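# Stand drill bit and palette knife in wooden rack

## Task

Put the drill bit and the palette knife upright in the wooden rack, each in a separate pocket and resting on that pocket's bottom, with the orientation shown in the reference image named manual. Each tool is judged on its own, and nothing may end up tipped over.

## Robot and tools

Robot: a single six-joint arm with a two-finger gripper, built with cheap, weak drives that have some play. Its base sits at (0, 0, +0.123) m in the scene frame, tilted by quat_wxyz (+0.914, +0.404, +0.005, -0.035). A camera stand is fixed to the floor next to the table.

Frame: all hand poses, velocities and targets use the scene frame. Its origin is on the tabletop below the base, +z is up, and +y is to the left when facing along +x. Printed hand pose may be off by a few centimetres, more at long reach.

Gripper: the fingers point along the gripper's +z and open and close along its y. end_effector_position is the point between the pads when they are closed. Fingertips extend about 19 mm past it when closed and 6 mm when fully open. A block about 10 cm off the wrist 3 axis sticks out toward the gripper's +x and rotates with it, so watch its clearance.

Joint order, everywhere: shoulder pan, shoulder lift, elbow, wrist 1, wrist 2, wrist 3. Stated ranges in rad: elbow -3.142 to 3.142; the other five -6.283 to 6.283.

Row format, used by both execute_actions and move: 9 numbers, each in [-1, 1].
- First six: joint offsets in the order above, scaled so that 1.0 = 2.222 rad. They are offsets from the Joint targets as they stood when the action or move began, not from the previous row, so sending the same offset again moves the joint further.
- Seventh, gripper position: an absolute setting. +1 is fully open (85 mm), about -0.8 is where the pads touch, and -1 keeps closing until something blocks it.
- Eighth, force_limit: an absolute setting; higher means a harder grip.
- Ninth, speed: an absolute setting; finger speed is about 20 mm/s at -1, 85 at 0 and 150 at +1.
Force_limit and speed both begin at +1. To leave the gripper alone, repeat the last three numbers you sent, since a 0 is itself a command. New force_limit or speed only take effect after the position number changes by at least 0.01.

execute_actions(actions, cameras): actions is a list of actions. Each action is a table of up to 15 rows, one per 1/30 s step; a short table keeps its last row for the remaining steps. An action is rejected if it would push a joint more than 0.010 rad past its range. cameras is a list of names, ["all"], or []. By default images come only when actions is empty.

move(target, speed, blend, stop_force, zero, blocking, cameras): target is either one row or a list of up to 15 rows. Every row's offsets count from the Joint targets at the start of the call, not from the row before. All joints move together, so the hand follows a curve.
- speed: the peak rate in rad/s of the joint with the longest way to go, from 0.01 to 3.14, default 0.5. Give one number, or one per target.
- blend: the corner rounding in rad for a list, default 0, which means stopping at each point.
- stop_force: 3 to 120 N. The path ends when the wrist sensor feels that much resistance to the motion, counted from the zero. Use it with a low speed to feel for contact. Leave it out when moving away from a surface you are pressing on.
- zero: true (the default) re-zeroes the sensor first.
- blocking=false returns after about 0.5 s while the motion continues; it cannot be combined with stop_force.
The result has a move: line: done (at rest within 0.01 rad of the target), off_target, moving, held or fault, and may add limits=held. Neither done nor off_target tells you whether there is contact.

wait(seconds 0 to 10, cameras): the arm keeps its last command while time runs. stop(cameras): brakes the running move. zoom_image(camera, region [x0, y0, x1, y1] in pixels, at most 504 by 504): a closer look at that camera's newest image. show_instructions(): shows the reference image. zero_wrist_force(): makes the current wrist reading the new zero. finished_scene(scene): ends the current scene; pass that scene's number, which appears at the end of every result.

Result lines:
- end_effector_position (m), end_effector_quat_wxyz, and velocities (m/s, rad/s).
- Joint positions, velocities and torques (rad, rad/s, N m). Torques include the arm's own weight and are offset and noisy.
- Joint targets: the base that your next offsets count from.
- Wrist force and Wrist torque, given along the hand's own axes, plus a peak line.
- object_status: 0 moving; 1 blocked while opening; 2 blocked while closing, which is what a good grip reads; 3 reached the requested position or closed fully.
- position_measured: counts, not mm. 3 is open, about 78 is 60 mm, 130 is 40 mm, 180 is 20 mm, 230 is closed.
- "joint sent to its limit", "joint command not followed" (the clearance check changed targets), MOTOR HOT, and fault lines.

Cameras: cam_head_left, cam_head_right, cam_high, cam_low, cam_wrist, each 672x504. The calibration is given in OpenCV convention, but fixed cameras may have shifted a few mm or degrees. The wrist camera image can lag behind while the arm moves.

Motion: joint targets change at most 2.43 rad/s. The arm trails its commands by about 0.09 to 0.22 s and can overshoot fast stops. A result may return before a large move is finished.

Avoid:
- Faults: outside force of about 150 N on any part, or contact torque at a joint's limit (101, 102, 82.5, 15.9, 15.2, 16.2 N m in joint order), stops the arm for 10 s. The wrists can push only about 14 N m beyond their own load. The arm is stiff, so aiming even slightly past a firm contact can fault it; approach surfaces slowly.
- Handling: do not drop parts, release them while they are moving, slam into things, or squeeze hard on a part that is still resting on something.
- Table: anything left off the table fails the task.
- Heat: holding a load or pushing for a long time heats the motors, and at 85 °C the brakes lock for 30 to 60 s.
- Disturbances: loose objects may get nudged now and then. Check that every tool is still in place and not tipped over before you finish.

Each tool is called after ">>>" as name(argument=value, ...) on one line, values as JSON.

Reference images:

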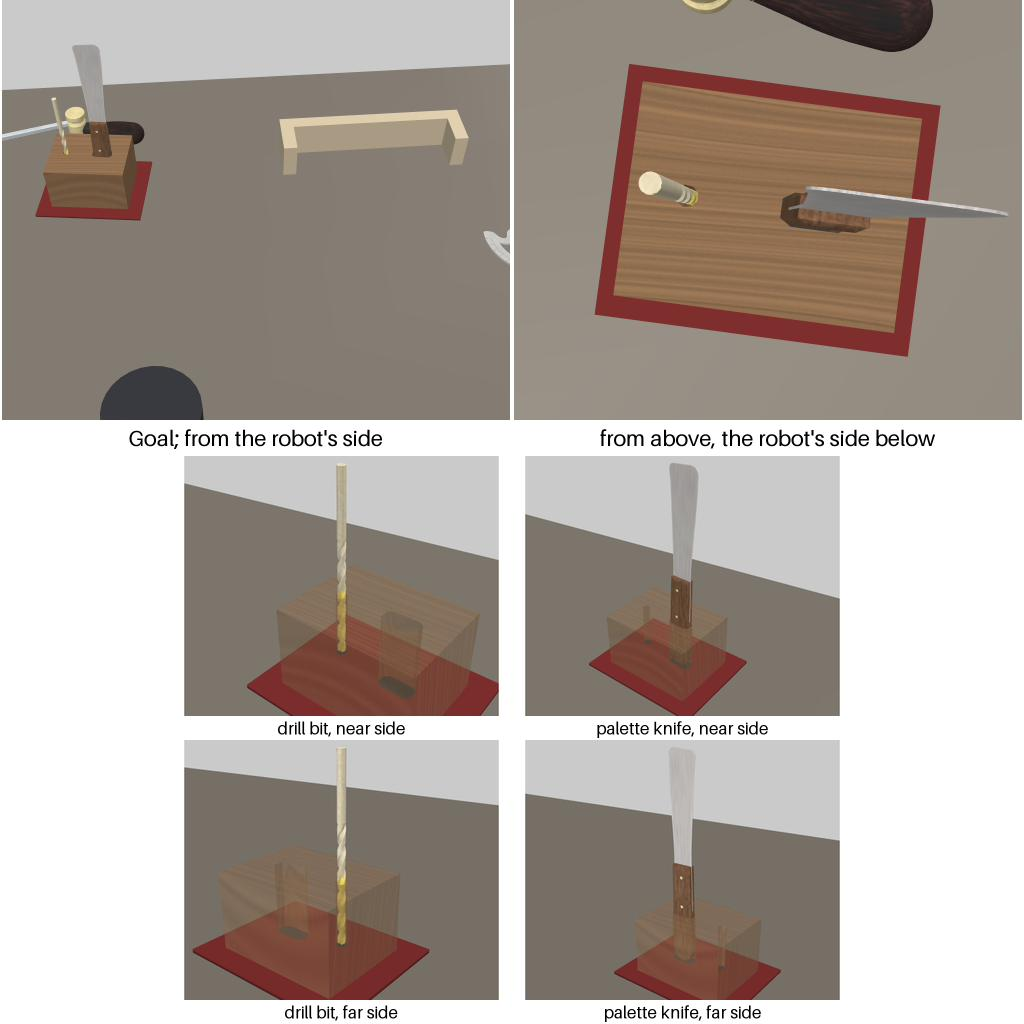

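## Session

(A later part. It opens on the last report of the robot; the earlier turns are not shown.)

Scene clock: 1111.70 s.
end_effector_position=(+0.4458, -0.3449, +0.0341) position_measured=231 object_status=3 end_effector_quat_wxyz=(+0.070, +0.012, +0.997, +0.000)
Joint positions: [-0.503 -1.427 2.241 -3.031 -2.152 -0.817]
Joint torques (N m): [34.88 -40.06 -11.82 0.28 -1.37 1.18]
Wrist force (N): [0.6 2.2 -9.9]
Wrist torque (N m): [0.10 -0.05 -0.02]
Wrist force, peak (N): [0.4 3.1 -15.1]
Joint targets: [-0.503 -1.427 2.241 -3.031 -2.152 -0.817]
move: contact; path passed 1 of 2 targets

>>> move(target=[[-0.0169, -0.02054, 0.02802, -0.01623, 0.01023, -0.01608, -0.85, -1, 0], [-0.00908, -0.03072, 0.02631, 0.00157, 0.00661, -0.00692, -0.85, -1, 0]], speed=[0.04, 0.1], cameras=["cam_wrist"])

>>> zoom_image(camera="cam_wrist", region=[200, 150, 520, 340])

Scene clock: 1119.73 s.
end_effector_position=(+0.4214, -0.3439, +0.0429) position_measured=231 object_status=3 end_effector_quat_wxyz=(+0.070, +0.013, +0.997, +0.002)
Joint positions: [-0.523 -1.495 2.299 -3.027 -2.137 -0.832]
Joint torques (N m): [8.68 -11.62 -7.54 -5.32 1.44 -1.05]
Wrist force (N): [0.8 1.0 -0.6]
Wrist torque (N m): [0.16 -0.16 0.00]
Wrist force, peak (N): [0.6 2.4 -11.1]
Joint targets: [-0.523 -1.495 2.299 -3.027 -2.137 -0.832]
move: done
camera_calibration:
cam_wrist: T_world_to_cam=[[0.0337509, 0.999282, 0.0172325, 0.339429], [0.87646, -0.0378798, 0.479982, -0.38695], [0.48029, -0.00109619, -0.877109, -0.0355658], [0, 0, 0, 1]] pos_world=[0.344772, -0.353882, 0.148685]
Images, in order (width x height): cam_wrist 672x504.

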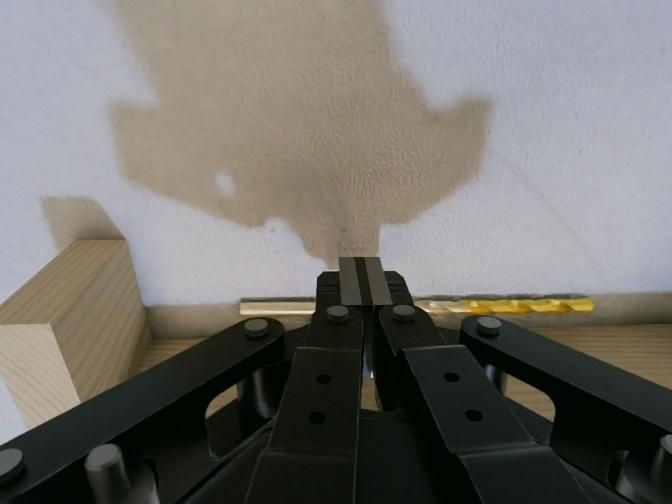

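Scaled by 1.575 from the camera's 672x504 image, which has a finer 960x720 frame.

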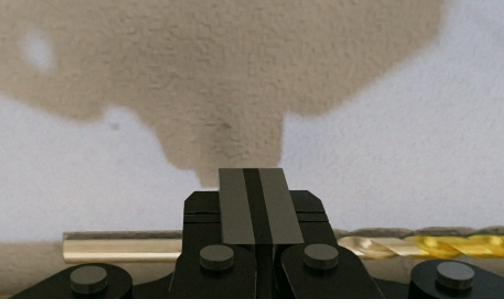

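>>> move(target=[0.03414, 0.03526, -0.06473, 0.10579, -0.06326, 0.06809, -0.85, -1, 0], speed=0.25)

>>> move(target=[-0.00717, 0.00933, 0.00156, -0.01632, 0.00331, -0.00839, -0.85, -1, 0], speed=0.025, stop_force=7, cameras=["cam_wrist"])

>>> zoom_image(camera="cam_wrist", region=[220, 230, 660, 340])

Scene clock: 1246.43 s.
end_effector_position=(+0.4446, -0.3449, +0.0416) position_measured=231 object_status=3 end_effector_quat_wxyz=(+0.000, +0.012, +1.000, +0.000)
Joint positions: [-0.447 -1.416 2.155 -2.792 -2.278 -0.681]
Joint torques (N m): [9.4 -44.19 0.02 -3.92 0.8 -0.04]
Wrist force (N): [0.5 1.0 -1.2]
Wrist torque (N m): [0.07 -0.10 -0.05]
Wrist force, peak (N): [-0.2 2.1 -0.9]
Joint targets: [-0.447 -1.417 2.155 -2.792 -2.278 -0.681]
move: done

Scene clock: 1248.03 s.
end_effector_position=(+0.4445, -0.3451, +0.0390) position_measured=231 object_status=3 end_effector_quat_wxyz=(+0.000, +0.012, +1.000, +0.000)
Joint positions: [-0.451 -1.412 2.156 -2.801 -2.276 -0.685]
Joint torques (N m): [35.8 -40.06 -12.19 0.79 -1.43 1.1]
Wrist force (N): [-0.6 1.3 -11.8]
Wrist torque (N m): [0.18 -0.20 -0.06]
Wrist force, peak (N): [3.0 3.0 -18.2]
Joint targets: [-0.451 -1.412 2.156 -2.801 -2.276 -0.685]
move: contact; the wrist 1 is farthest, 0.027 rad from its target
camera_calibration:
cam_wrist: T_world_to_cam=[[0.0344454, 0.999344, 0.0112004, 0.339714], [0.934824, -0.0361809, 0.353262, -0.425726], [0.353436, -0.00169784, -0.935457, 0.00836271], [0, 0, 0, 1]] pos_world=[0.383321, -0.35488, 0.154411]
Images, in order (width x height): cam_wrist 672x504.

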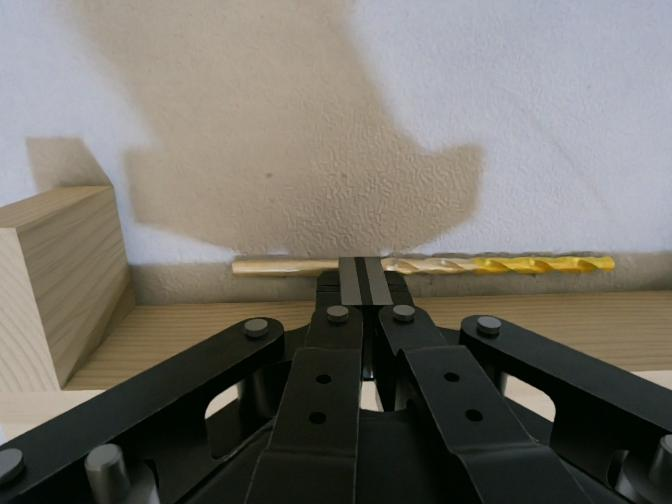

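Scaled by 1.145 from the camera's 672x504 image, which has a finer 960x720 frame.

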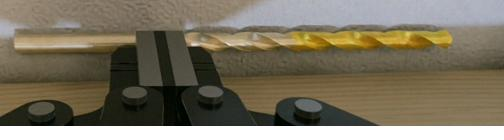

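>>> move(target=[[0.00326, -0.00424, -0.00071, 0.00742, -0.00151, 0.00382, -0.85, -1, 0], [-0.02052, -0.01394, 0.0396, -0.09492, 0.05465, -0.05554, -0.85, -1, 0]], speed=[0.1, 0.25], blend=[0.005, 0])

>>> move(target=[-0.00586, 0.00763, 0.00128, -0.01335, 0.00271, -0.00687, -0.85, -1, 0], speed=0.022, stop_force=8, cameras=["cam_wrist"])

Scene clock: 1304.20 s.
end_effector_position=(+0.4437, -0.3444, +0.0396) position_measured=231 object_status=3 end_effector_quat_wxyz=(+0.070, +0.012, +0.997, +0.001)
Joint positions: [-0.497 -1.443 2.244 -3.012 -2.155 -0.809]
Joint torques (N m): [39.62 -19.11 -13.76 -1.01 -0.98 0.44]
Wrist force (N): [0.7 0.8 -0.9]
Wrist torque (N m): [0.10 -0.12 0.07]
Wrist force, peak (N): [-0.8 1.5 -12.2]
Joint targets: [-0.496 -1.443 2.244 -3.012 -2.155 -0.809]
move: done

Scene clock: 1306.43 s.
end_effector_position=(+0.4435, -0.3447, +0.0338) position_measured=231 object_status=3 end_effector_quat_wxyz=(+0.070, +0.012, +0.997, +0.000)
Joint positions: [-0.506 -1.43 2.246 -3.033 -2.15 -0.82]
Joint torques (N m): [34.03 -38.42 -11 0.48 -1.52 1.03]
Wrist force (N): [0.7 1.9 -10.4]
Wrist torque (N m): [0.08 -0.08 0.06]
Wrist force, peak (N): [0.6 2.9 -16.1]
Joint targets: [-0.506 -1.430 2.246 -3.033 -2.150 -0.820]
move: contact
camera_calibration:
cam_wrist: T_world_to_cam=[[0.0322492, 0.999391, 0.0133141, 0.340472], [0.876721, -0.0346821, 0.479747, -0.400907], [0.479916, -0.00379868, -0.877306, -0.0549508], [0, 0, 0, 1]] pos_world=[0.366876, -0.354377, 0.139592]
Images, in order (width x height): cam_wrist 672x504.

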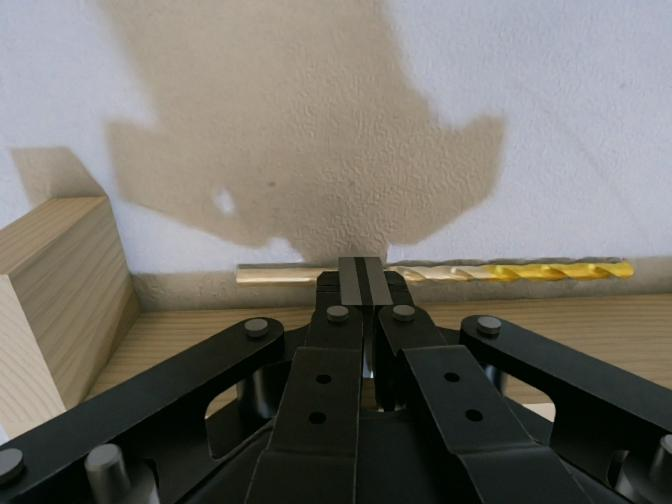

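>>> move(target=[[-0.01371, -0.01618, 0.02245, -0.01342, 0.00827, -0.01308, -0.85, -1, 0], [-0.00589, -0.02636, 0.02075, 0.00438, 0.00465, -0.00393, -0.85, -1, 0]], speed=[0.03, 0.1], cameras=["cam_wrist"])

Scene clock: 1318.20 s.
end_effector_position=(+0.4241, -0.3438, +0.0427) position_measured=231 object_status=3 end_effector_quat_wxyz=(+0.070, +0.013, +0.997, +0.002) end_effector_velocity=(+0.000, -0.001, +0.000) end_effector_angular_velocity=(-0.003, +0.000, +0.002)
Joint positions: [-0.519 -1.489 2.292 -3.023 -2.14 -0.828]
Joint velocities: [-0.001 0.001 0 -0.004 -0.001 -0.005]
Joint torques (N m): [9.19 -11.99 -5.78 -5.11 1.48 -1.17]
Wrist force (N): [0.8 1.2 -0.6]
Wrist torque (N m): [0.19 -0.16 0.00]
Wrist force, peak (N): [0.7 2.4 -11.9]
Joint targets: [-0.519 -1.489 2.292 -3.024 -2.140 -0.829]
move: done
camera_calibration:
cam_wrist: T_world_to_cam=[[0.0331707, 0.999297, 0.0174558, 0.339416], [0.876803, -0.0374786, 0.479388, -0.389107], [0.479705, -0.000596359, -0.87743, -0.0366117], [0, 0, 0, 1]] pos_world=[0.347474, -0.353782, 0.148484]
Images, in order (width x height): cam_wrist 672x504.

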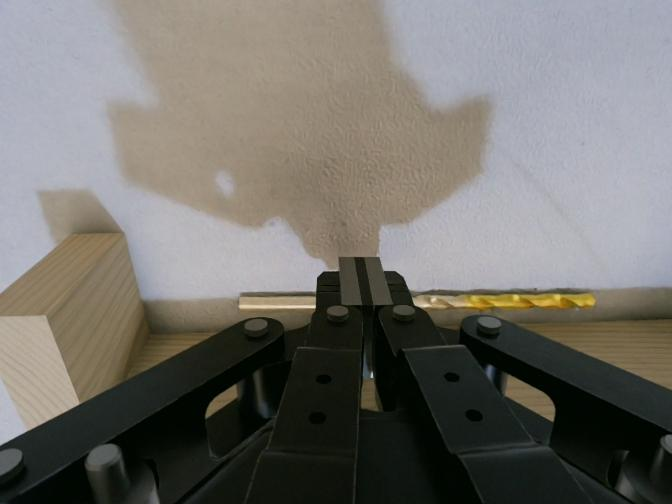

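>>> move(target=[[0.03389, -0.0441, -0.00738, 0.07714, -0.01566, 0.03965, 0.39, -1, 0], [0.07516, 0.03697, -0.12597, 0.19882, -0.08036, -0.5885, 0.39, -1, 0]], speed=[0.4, 1.2], blend=[0.03, 0], cameras=["cam_wrist"])

Scene clock: 1393.93 s.
end_effector_position=(+0.4880, -0.3517, +0.0845) position_measured=80 object_status=3 end_effector_quat_wxyz=(+0.000, +0.698, -0.716, +0.000)
Joint positions: [-0.352 -1.407 2.012 -2.582 -2.318 -2.136]
Joint torques (N m): [12.28 -42.93 1.49 -4.84 1.53 -1.04]
Wrist force (N): [0.6 0.9 0.0]
Wrist torque (N m): [0.17 -0.07 0.07]
Wrist force, peak (N): [1.1 0.9 -2.4]
Joint targets: [-0.352 -1.407 2.012 -2.582 -2.318 -2.136]
move: done
camera_calibration:
cam_wrist: T_world_to_cam=[[-0.999357, 0.0343146, 0.0104203, 0.509547], [0.0357816, 0.934671, 0.353709, 0.297477], [0.00239788, 0.353854, -0.935298, 0.331918], [0, 0, 0, 1]] pos_world=[0.497779, -0.412979, 0.199913]
Images, in order (width x height): cam_wrist 672x504.

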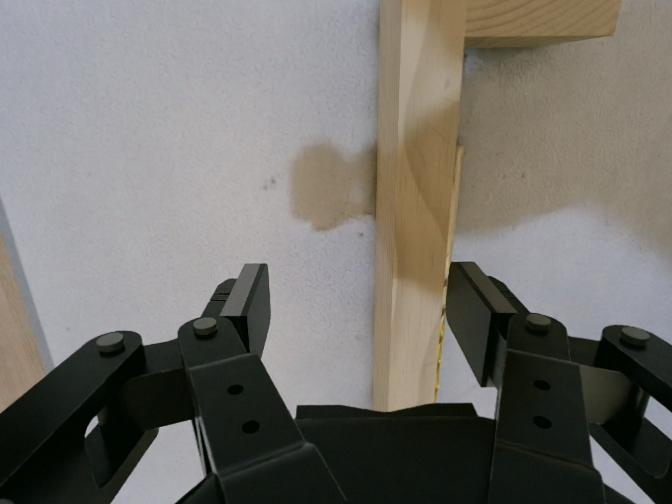

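>>> zoom_image(camera="cam_wrist", region=[380, 200, 520, 320])

Scaled by 3.600 from the camera's 672x504 image, which has a finer 960x720 frame.

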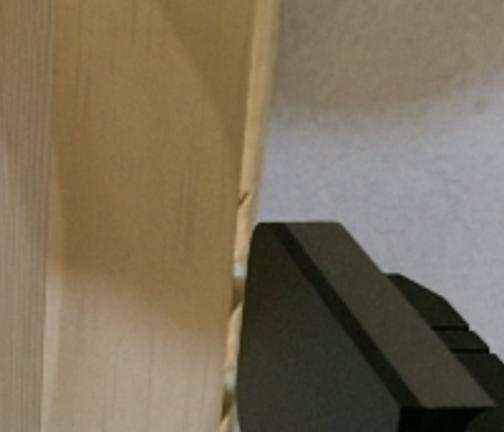

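>>> move(target=[[-0.00859, 0.00459, 0.0072, -0.01892, 0.0033, -0.01087, 0.39, -1, 0], [-0.01735, 0.01446, 0.01033, -0.03918, 0.00688, -0.02162, 0.39, -1, 0], [-0.03446, 0.03555, 0.01462, -0.07822, 0.01433, -0.04216, 0.39, -1, 0], [-0.03788, 0.04018, 0.01511, -0.0859, 0.01593, -0.04621, 0.39, -1, 0]], speed=[0.08, 0.03, 0.07, 0.025], blend=[0.003, 0.003, 0.003, 0], stop_force=6, cameras=["cam_wrist"])

>>> zoom_image(camera="cam_wrist", region=[380, 180, 520, 320])

Scene clock: 1490.67 s.
end_effector_position=(+0.4843, -0.3519, +0.0255) position_measured=80 object_status=3 end_effector_quat_wxyz=(+0.000, +0.699, -0.715, +0.000)
Joint positions: [-0.436 -1.317 2.046 -2.773 -2.283 -2.239]
Joint torques (N m): [35.93 -44.96 -1.18 -0.54 -0.93 1.1]
Wrist force (N): [0.8 1.1 -0.2]
Wrist torque (N m): [0.18 -0.19 0.08]
Wrist force, peak (N): [0.9 1.3 -0.1]
Joint targets: [-0.436 -1.317 2.046 -2.773 -2.283 -2.239]
move: done
camera_calibration:
cam_wrist: T_world_to_cam=[[-0.999365, 0.0338816, 0.0109956, 0.506312], [0.0355806, 0.934765, 0.353481, 0.318738], [0.00169819, 0.353648, -0.935377, 0.27705], [0, 0, 0, 1]] pos_world=[0.49418, -0.413078, 0.140911]
Images, in order (width x height): cam_wrist 672x504.

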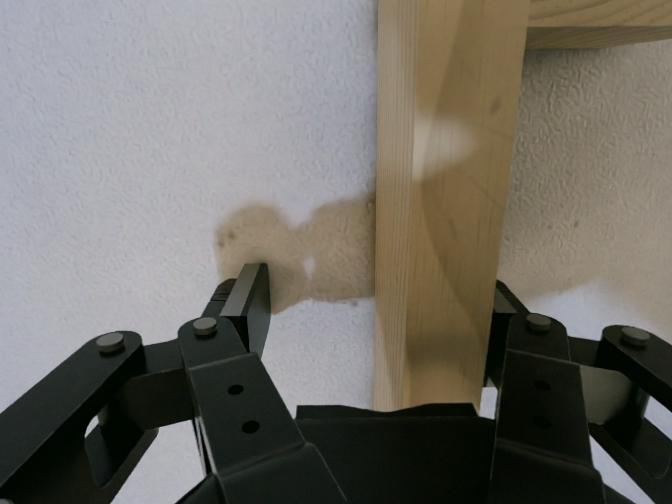

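Scaled by 3.600 from the camera's 672x504 image, which has a finer 960x720 frame.

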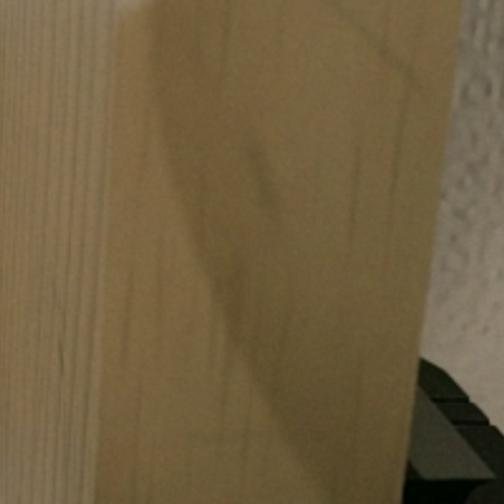

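>>> move(target=[-0.00185, 0.0022, 0.00054, -0.00425, 0.00081, -0.0023, 0.39, -1, 0], speed=0.015, stop_force=5)

Scene clock: 1528.00 s.
end_effector_position=(+0.4844, -0.3521, +0.0245) position_measured=80 object_status=3 end_effector_quat_wxyz=(+0.000, +0.699, -0.715, +0.000)
Joint positions: [-0.438 -1.316 2.046 -2.777 -2.282 -2.241]
Joint torques (N m): [40.25 -42.51 -12.26 0.61 -1.23 1.06]
Wrist force (N): [-0.4 3.1 -9.8]
Wrist torque (N m): [0.49 -0.14 0.05]
Wrist force, peak (N): [-0.6 3.6 -13.1]
Joint targets: [-0.438 -1.316 2.046 -2.777 -2.282 -2.241]
move: contact

>>> move(target=[0.0008, -0.00095, -0.00023, 0.00184, -0.00035, 0.001, 0.39, -1, 0], speed=0.02)

>>> move(target=[-0.01295, -0.02318, 0.03335, -0.01997, 0.00601, -0.01509, 0.39, -1, 0], speed=0.035, stop_force=8)

Scene clock: 1563.20 s.
end_effector_position=(+0.4844, -0.3520, +0.0258) position_measured=80 object_status=3 end_effector_quat_wxyz=(+0.000, +0.699, -0.716, +0.000)
Joint positions: [-0.436 -1.318 2.046 -2.773 -2.283 -2.239]
Joint torques (N m): [44.2 -44.79 -16.54 -0.53 -1.33 0.67]
Wrist force (N): [0.8 1.1 -0.1]
Wrist torque (N m): [0.18 -0.18 0.09]
Wrist force, peak (N): [-0.9 3.3 -11.2]
Joint targets: [-0.436 -1.318 2.046 -2.773 -2.283 -2.239]
move: done

Scene clock: 1566.70 s.
end_effector_position=(+0.4564, -0.3517, +0.0259) position_measured=80 object_status=3 end_effector_quat_wxyz=(+0.000, +0.699, -0.716, +0.000)
Joint positions: [-0.465 -1.369 2.12 -2.817 -2.27 -2.272]
Joint torques (N m): [41.65 -14.82 -15.09 -0.4 -1.24 1.04]
Wrist force (N): [0.7 0.7 -1.0]
Wrist torque (N m): [0.07 -0.17 0.06]
Wrist force, peak (N): [0.9 0.7 -1.2]
Joint targets: [-0.465 -1.369 2.120 -2.817 -2.270 -2.272]
move: done

>>> move(target=[0.04829, -0.05725, -0.01602, 0.11116, -0.02084, 0.05774, 0.39, -1, 0], speed=0.25, cameras=["cam_wrist", "cam_head_left", "cam_high"])

Scene clock: 1603.17 s.
end_effector_position=(+0.4565, -0.3519, +0.1000) position_measured=80 object_status=3 end_effector_quat_wxyz=(-0.001, +0.698, -0.716, +0.000)
Joint positions: [-0.357 -1.497 2.084 -2.57 -2.316 -2.144]
Joint torques (N m): [9.23 -10.54 -0.29 -4.09 1.38 -0.36]
Wrist force (N): [0.8 0.9 -0.1]
Wrist torque (N m): [0.15 -0.13 -0.01]
Wrist force, peak (N): [1.1 1.0 -1.4]
Joint targets: [-0.357 -1.496 2.084 -2.570 -2.316 -2.144]
move: done
camera_calibration:
cam_wrist: T_world_to_cam=[[-0.999368, 0.0343355, 0.00923214, 0.477979], [0.0353825, 0.93486, 0.353249, 0.29362], [0.00349823, 0.353352, -0.935484, 0.345755], [0, 0, 0, 1]] pos_world=[0.466078, -0.413078, 0.215314]
Images, in order (width x height): cam_head_left 672x504, cam_high 672x504, cam_wrist 672x504.

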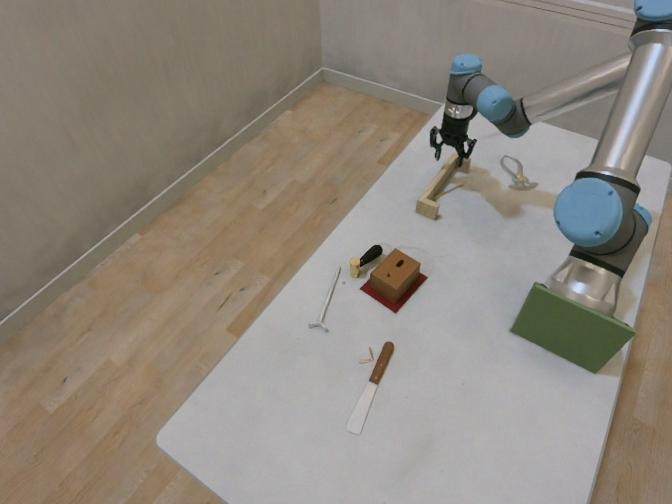

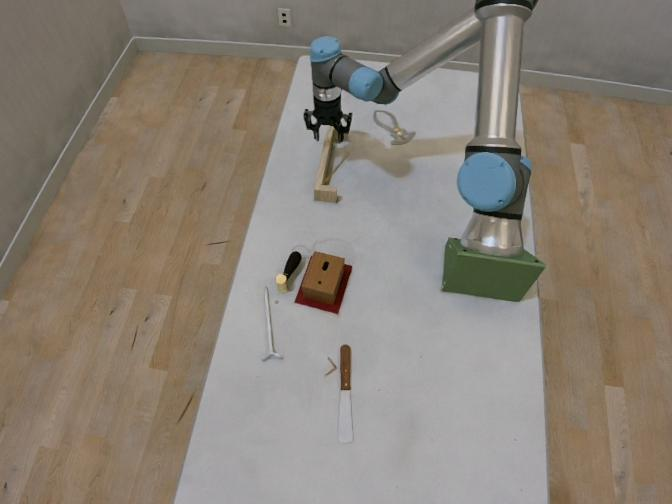

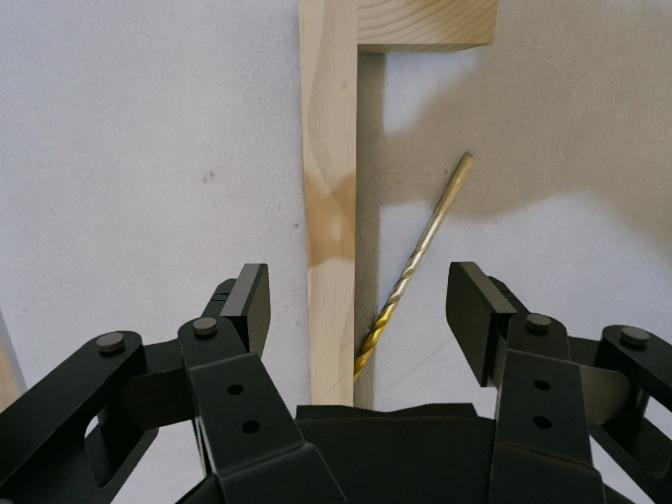

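>>> move(target=[-0.04901, -0.03305, 0.0554, -0.06116, 0.02153, 0.11572, -0.412, -1, 0], speed=0.3, cameras=["cam_wrist"])

Scene clock: 1696.40 s.
end_effector_position=(+0.4070, -0.3639, +0.0748) position_measured=181 object_status=3 end_effector_quat_wxyz=(+0.001, -0.548, +0.837, +0.000)
Joint positions: [-0.466 -1.57 2.208 -2.706 -2.268 -1.887]
Joint torques (N m): [36.87 -11.22 -17.36 0.12 -1.16 0.97]
Wrist force (N): [0.8 0.6 -0.8]
Wrist torque (N m): [0.05 -0.12 -0.04]
Wrist force, peak (N): [1.2 1.3 -0.4]
Joint targets: [-0.466 -1.570 2.208 -2.706 -2.268 -1.887]
move: done
camera_calibration:
cam_wrist: T_world_to_cam=[[-0.91234, 0.409315, 0.00985389, 0.530207], [0.38606, 0.851992, 0.353647, 0.142538], [0.136358, 0.326451, -0.935327, 0.262739], [0, 0, 0, 1]] pos_world=[0.392874, -0.424235, 0.190114]
Images, in order (width x height): cam_wrist 672x504.

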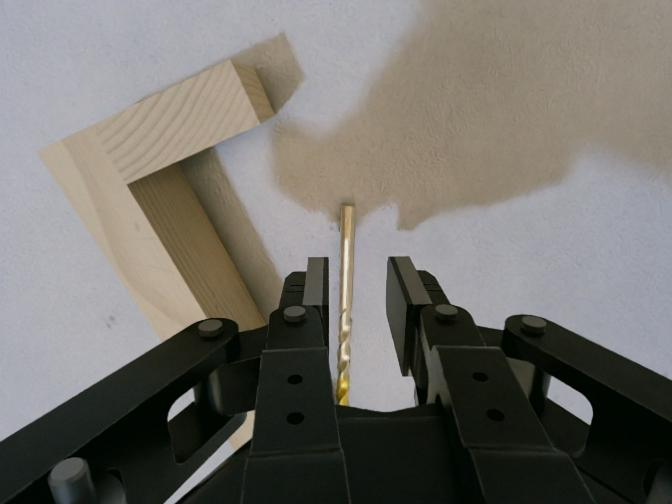

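>>> move(target=[[-0.01954, 0.03603, 0.00512, -0.05504, 0.00963, -0.0153, -0.412, -1, 0], [-0.02974, 0.04988, 0.00723, -0.07803, 0.01479, -0.02656, -0.412, -1, 0]], speed=[0.1, 0.02], stop_force=5, cameras=["cam_wrist"])

Scene clock: 1796.53 s.
end_effector_position=(+0.4114, -0.3599, +0.0277) position_measured=181 object_status=3 end_effector_quat_wxyz=(+0.001, -0.541, +0.841, +0.000)
Joint positions: [-0.528 -1.465 2.223 -2.869 -2.238 -1.941]
Joint torques (N m): [34.64 -39.16 -11.06 0.28 -1.55 1.07]
Wrist force (N): [-0.4 2.6 -10.7]
Wrist torque (N m): [0.28 -0.18 0.03]
Wrist force, peak (N): [0.0 4.0 -14.7]
Joint targets: [-0.528 -1.465 2.223 -2.869 -2.238 -1.941]
move: contact; path passed 1 of 2 targets
camera_calibration:
cam_wrist: T_world_to_cam=[[-0.906175, 0.422786, 0.00989945, 0.535321], [0.398634, 0.846127, 0.35378, 0.146704], [0.141197, 0.324533, -0.935276, 0.214176], [0, 0, 0, 1]] pos_world=[0.396372, -0.419964, 0.143114]
Images, in order (width x height): cam_wrist 672x504.

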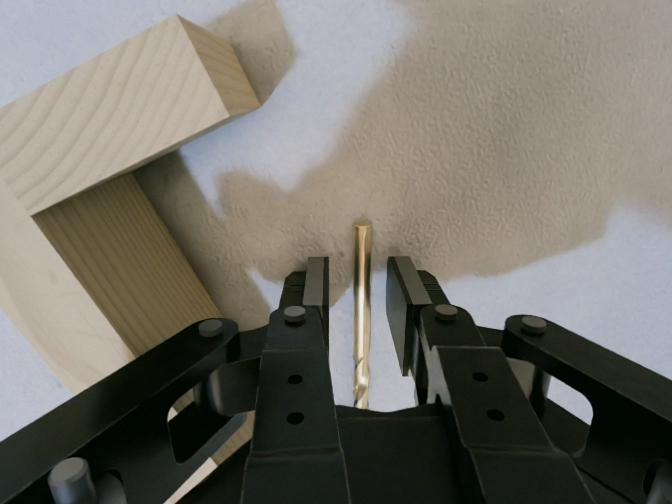

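>>> move(target=[[0.00122, -0.00166, -0.00025, 0.00276, -0.00062, 0.00135, -0.412, -1, 0], [0.00122, -0.00166, -0.00025, 0.00276, -0.00062, 0.00135, -1, -0.5, -1]], speed=0.02, cameras=["cam_wrist"])

Scene clock: 1813.83 s.
end_effector_position=(+0.4115, -0.3599, +0.0296) position_measured=217 object_status=0 end_effector_quat_wxyz=(+0.001, -0.541, +0.841, +0.000)
Joint positions: [-0.525 -1.469 2.222 -2.863 -2.239 -1.938]
Joint torques (N m): [20.35 -19.27 -12.21 -3.72 1.1 -0.97]
Wrist force (N): [0.6 1.0 -2.1]
Wrist torque (N m): [0.13 -0.17 -0.05]
Wrist force, peak (N): [-0.5 2.5 -10.7]
Joint targets: [-0.525 -1.469 2.222 -2.863 -2.239 -1.938]
move: done
camera_calibration:
cam_wrist: T_world_to_cam=[[-0.906157, 0.422829, 0.00977519, 0.535464], [0.398641, 0.846141, 0.353738, 0.146122], [0.1413, 0.324439, -0.935293, 0.215801], [0, 0, 0, 1]] pos_world=[0.396472, -0.420064, 0.144914]
Images, in order (width x height): cam_wrist 672x504.

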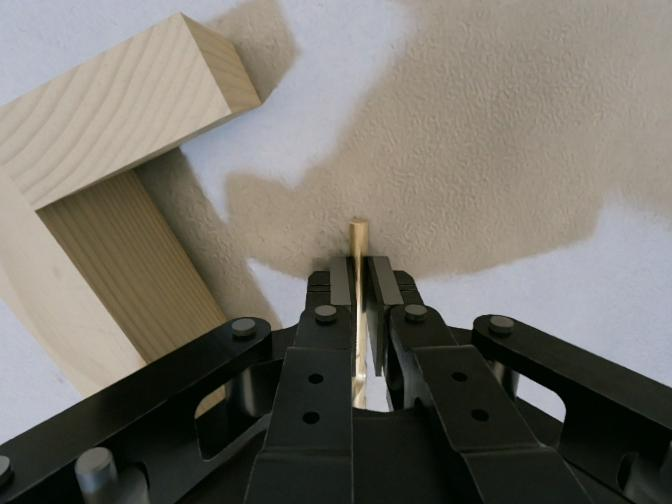

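>>> wait(seconds=0.2)

Scene clock: 1816.63 s.
end_effector_position=(+0.4115, -0.3599, +0.0295) position_measured=217 object_status=2 end_effector_quat_wxyz=(+0.001, -0.541, +0.841, +0.000)
Joint positions: [-0.525 -1.469 2.222 -2.863 -2.239 -1.938]
Joint torques (N m): [9.98 -14.02 -5.07 -3.78 1.59 -0.87]
Wrist force (N): [0.4 1.4 -3.0]
Wrist torque (N m): [0.16 -0.15 -0.04]
Wrist force, peak (N): [0.4 1.4 -3.4]
Joint targets: [-0.525 -1.469 2.222 -2.863 -2.239 -1.938]
Tool commands: gripper/position=-1.0 gripper/force_limit=-0.5 gripper/speed=-1.0
wait: 0.20 s; at rest from the start

>>> move(target=[[0.00743, -0.01882, 0.00503, 0.01872, -0.00388, 0.00803, -1, -0.5, -1], [0.08516, -0.1225, -0.02336, 0.21203, -0.03864, 0.10091, -1, -0.5, -1], [0.46721, 0.24194, -0.08475, 0.29039, -0.02456, 0.44036, -1, -0.5, -1]], speed=[0.1, 0.5, 0.7], blend=[0.02, 0.15, 0], cameras=["cam_wrist"])

Scene clock: 1936.87 s.
end_effector_position=(+0.4101, +0.1447, +0.1998) position_measured=217 object_status=2 end_effector_quat_wxyz=(+0.000, +0.707, -0.707, +0.000)
Joint positions: [0.513 -0.931 2.034 -2.218 -2.294 -0.96]
Joint torques (N m): [36.24 -11.16 -3.64 -5.02 -1.69 1.09]
Wrist force (N): [1.1 1.1 -0.2]
Wrist torque (N m): [0.17 -0.17 -0.01]
Wrist force, peak (N): [-6.7 4.3 -0.2]
Joint targets: [0.513 -0.931 2.034 -2.218 -2.294 -0.959]
move: done
camera_calibration:
cam_wrist: T_world_to_cam=[[-0.999888, 0.0108072, 0.010378, 0.417141], [0.0137787, 0.935326, 0.353519, -0.195552], [-0.00588627, 0.353623, -0.93537, 0.267606], [0, 0, 0, 1]] pos_world=[0.421364, 0.0837654, 0.315112]
Images, in order (width x height): cam_wrist 672x504.

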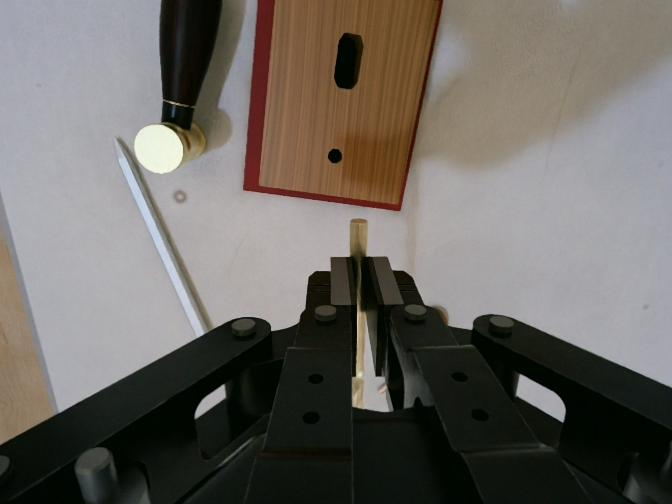

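>>> zoom_image(camera="cam_wrist", region=[230, 0, 450, 220])

Scaled by 2.291 from the camera's 672x504 image, which has a finer 960x720 frame.

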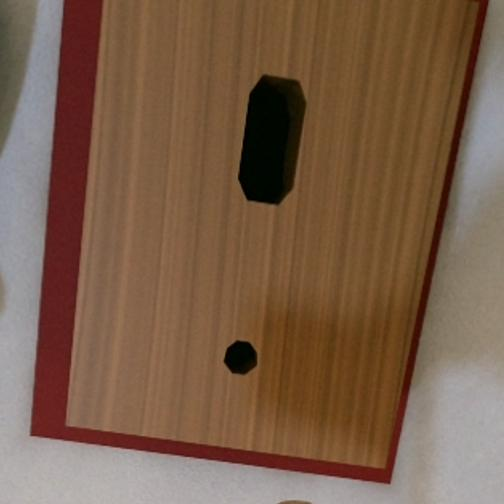

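>>> move(target=[-0.03297, -0.05471, 0.02919, -0.00299, -0.01264, 0.66524, -1, -0.5, -1], speed=1.2)

>>> move(target=[-0.03297, -0.0547, 0.02918, -0.00298, -0.01263, 0.66523, -1, -0.5, -1], speed=1.2, cameras=["cam_wrist"])

>>> zoom_image(camera="cam_wrist", region=[230, 0, 450, 220])

Scene clock: 1979.57 s.
end_effector_position=(+0.4137, +0.0863, +0.2011) position_measured=217 object_status=2 end_effector_quat_wxyz=(+0.000, +0.000, +1.000, +0.002)
Joint positions: [0.44 -1.053 2.099 -2.225 -2.322 0.518]
Joint torques (N m): [33.91 -6.24 -22.2 -4.34 0.57 1.03]
Wrist force (N): [0.8 0.8 -0.5]
Wrist torque (N m): [0.10 -0.11 -0.06]
Wrist force, peak (N): [1.4 1.1 -0.1]
Joint targets: [0.440 -1.053 2.099 -2.225 -2.322 0.519]
move: done

Scene clock: 1981.43 s.
end_effector_position=(+0.4099, +0.0297, +0.1996) position_measured=217 object_status=2 end_effector_quat_wxyz=(+0.000, +0.707, +0.707, +0.000)
Joint positions: [0.366 -1.174 2.164 -2.231 -2.35 1.997]
Joint torques (N m): [33.58 -5.07 -22.4 -4.28 0.5 1.01]
Wrist force (N): [0.6 0.8 -0.6]
Wrist torque (N m): [0.11 -0.10 -0.02]
Wrist force, peak (N): [1.0 1.4 -0.4]
Joint targets: [0.366 -1.174 2.163 -2.231 -2.350 1.997]
move: done
camera_calibration:
cam_wrist: T_world_to_cam=[[0.999884, -0.0106111, 0.0109237, -0.401071], [-0.0137785, -0.935853, 0.352121, -0.0207974], [0.00648657, -0.35223, -0.935891, 0.324083], [0, 0, 0, 1]] pos_world=[0.398635, 0.0904327, 0.31501]
Images, in order (width x height): cam_wrist 672x504.

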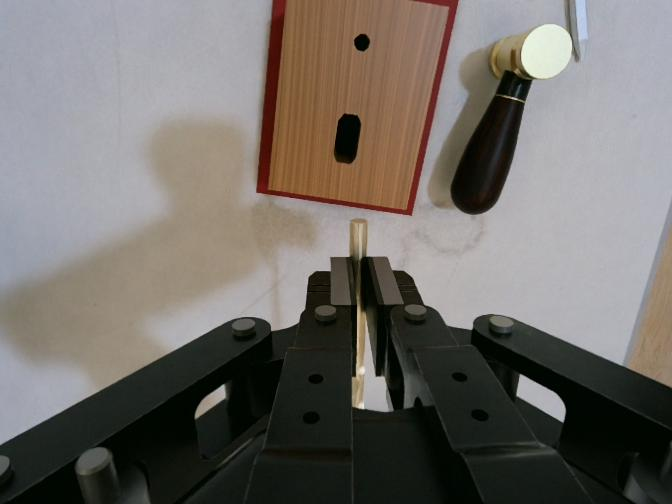

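Scaled by 2.291 from the camera's 672x504 image, which has a finer 960x720 frame.

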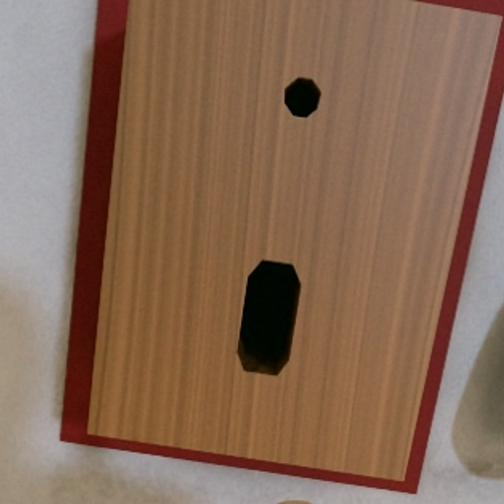

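>>> move(target=[[-0.23575, -0.09696, 0.07822, -0.03071, 0.67107, -0.32651, -1, -0.5, -1], [-0.33781, -0.00048, 0.08915, -0.05935, 0.64006, -0.45156, -1, -0.5, -1]], speed=[0.8, 0.3], blend=[0.08, 0], cameras=["cam_head_left", "cam_high", "cam_low"])

>>> zoom_image(camera="cam_head_left", region=[340, 190, 460, 310])

>>> zoom_image(camera="cam_high", region=[270, 200, 380, 310])

>>> zoom_image(camera="cam_low", region=[300, 130, 480, 310])

Scene clock: 2079.23 s.
end_effector_position=(+0.4177, +0.1000, +0.1900) position_measured=217 object_status=2 end_effector_quat_wxyz=(+0.500, -0.500, -0.500, -0.500)
Joint positions: [-0.384 -1.175 2.362 -2.363 -0.928 0.994]
Joint torques (N m): [38.82 -32.74 -4.65 1.43 4.18 -1.03]
Wrist force (N): [-0.5 0.8 0.5]
Wrist torque (N m): [0.11 0.04 -0.05]
Wrist force, peak (N): [-2.8 0.4 0.6]
Joint targets: [-0.384 -1.175 2.362 -2.363 -0.928 0.993]
move: done
Images, in order (width x height): cam_head_left 672x504, cam_high 672x504, cam_low 672x504.

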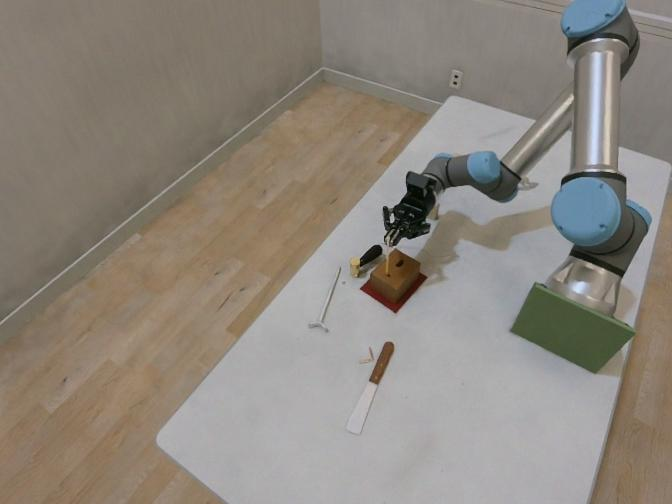

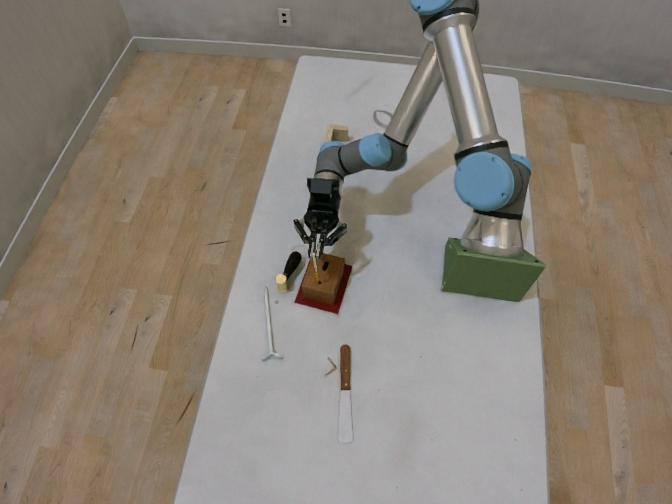

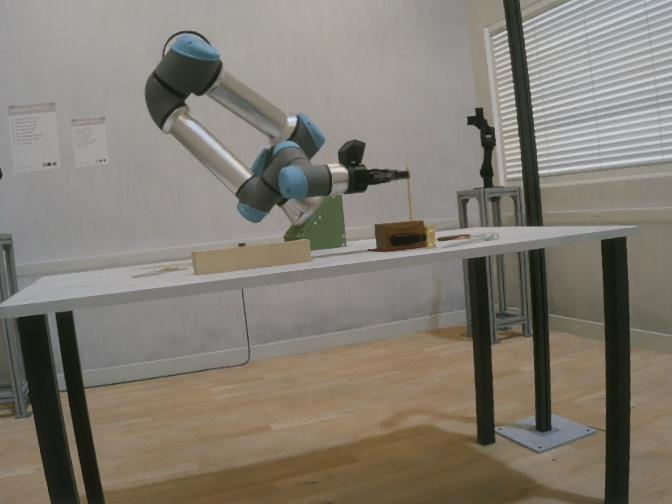

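Scaled by 4.200 from the camera's 672x504 image, which has a finer 960x720 frame.

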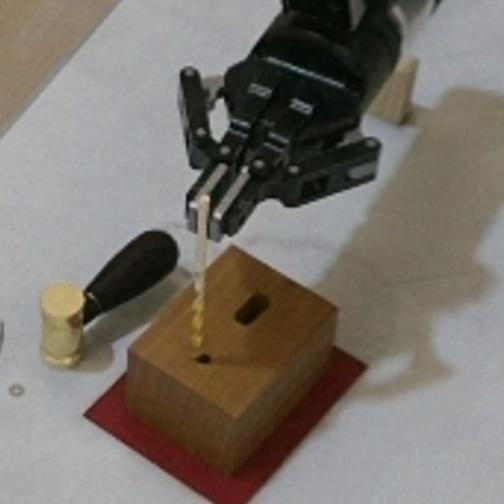

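Scaled by 4.582 from the camera's 672x504 image, which has a finer 960x720 frame.

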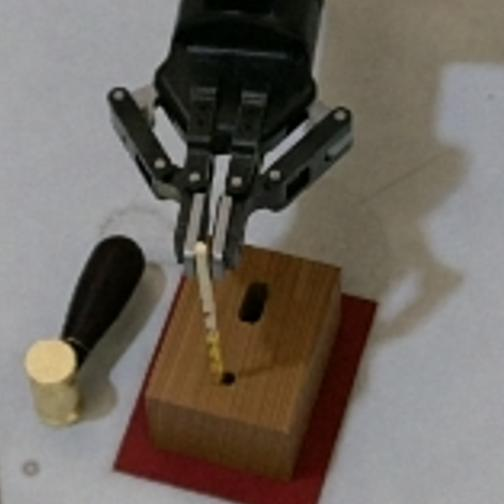

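Scaled by 2.800 from the camera's 672x504 image, which has a finer 960x720 frame.

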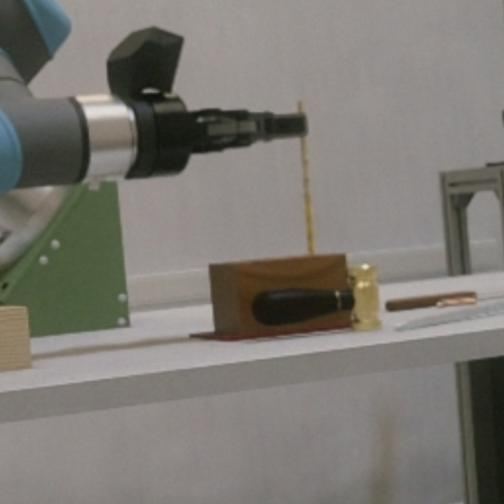

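>>> zoom_image(camera="cam_head_left", region=[372, 250, 404, 282])

>>> zoom_image(camera="cam_high", region=[304, 262, 336, 294])

>>> zoom_image(camera="cam_low", region=[385, 195, 435, 245])

Scaled by 15.750 from the camera's 672x504 image, which has a finer 960x720 frame.

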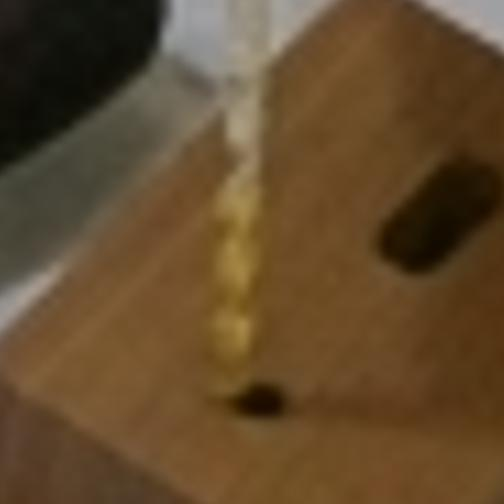

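Scaled by 15.750 from the camera's 672x504 image, which has a finer 960x720 frame.

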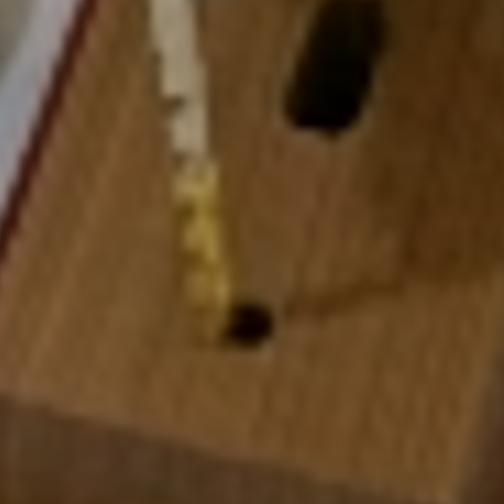

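Scaled by 10.080 from the camera's 672x504 image, which has a finer 960x720 frame.

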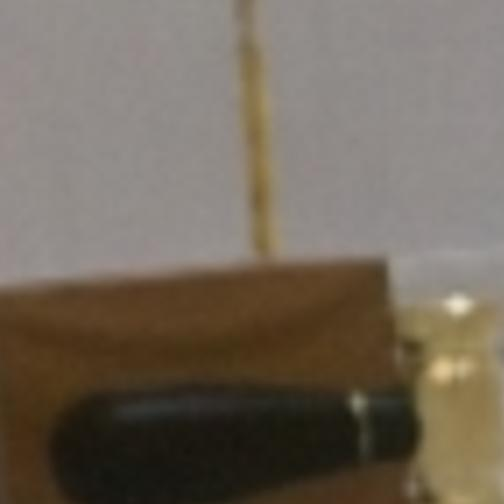

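>>> zoom_image(camera="cam_head_left", region=[362, 244, 424, 306])

>>> zoom_image(camera="cam_high", region=[292, 254, 348, 310])

Scaled by 8.129 from the camera's 672x504 image, which has a finer 960x720 frame.

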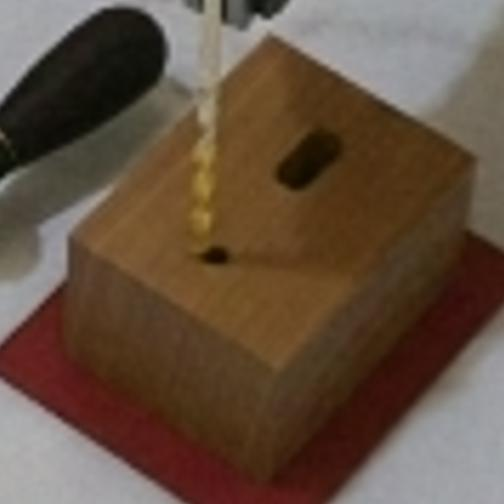

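Scaled by 9.000 from the camera's 672x504 image, which has a finer 960x720 frame.

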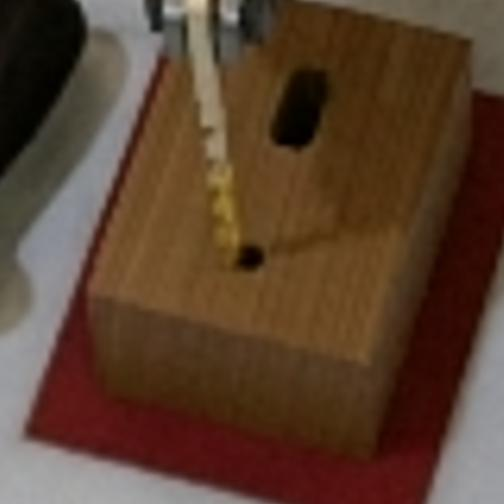

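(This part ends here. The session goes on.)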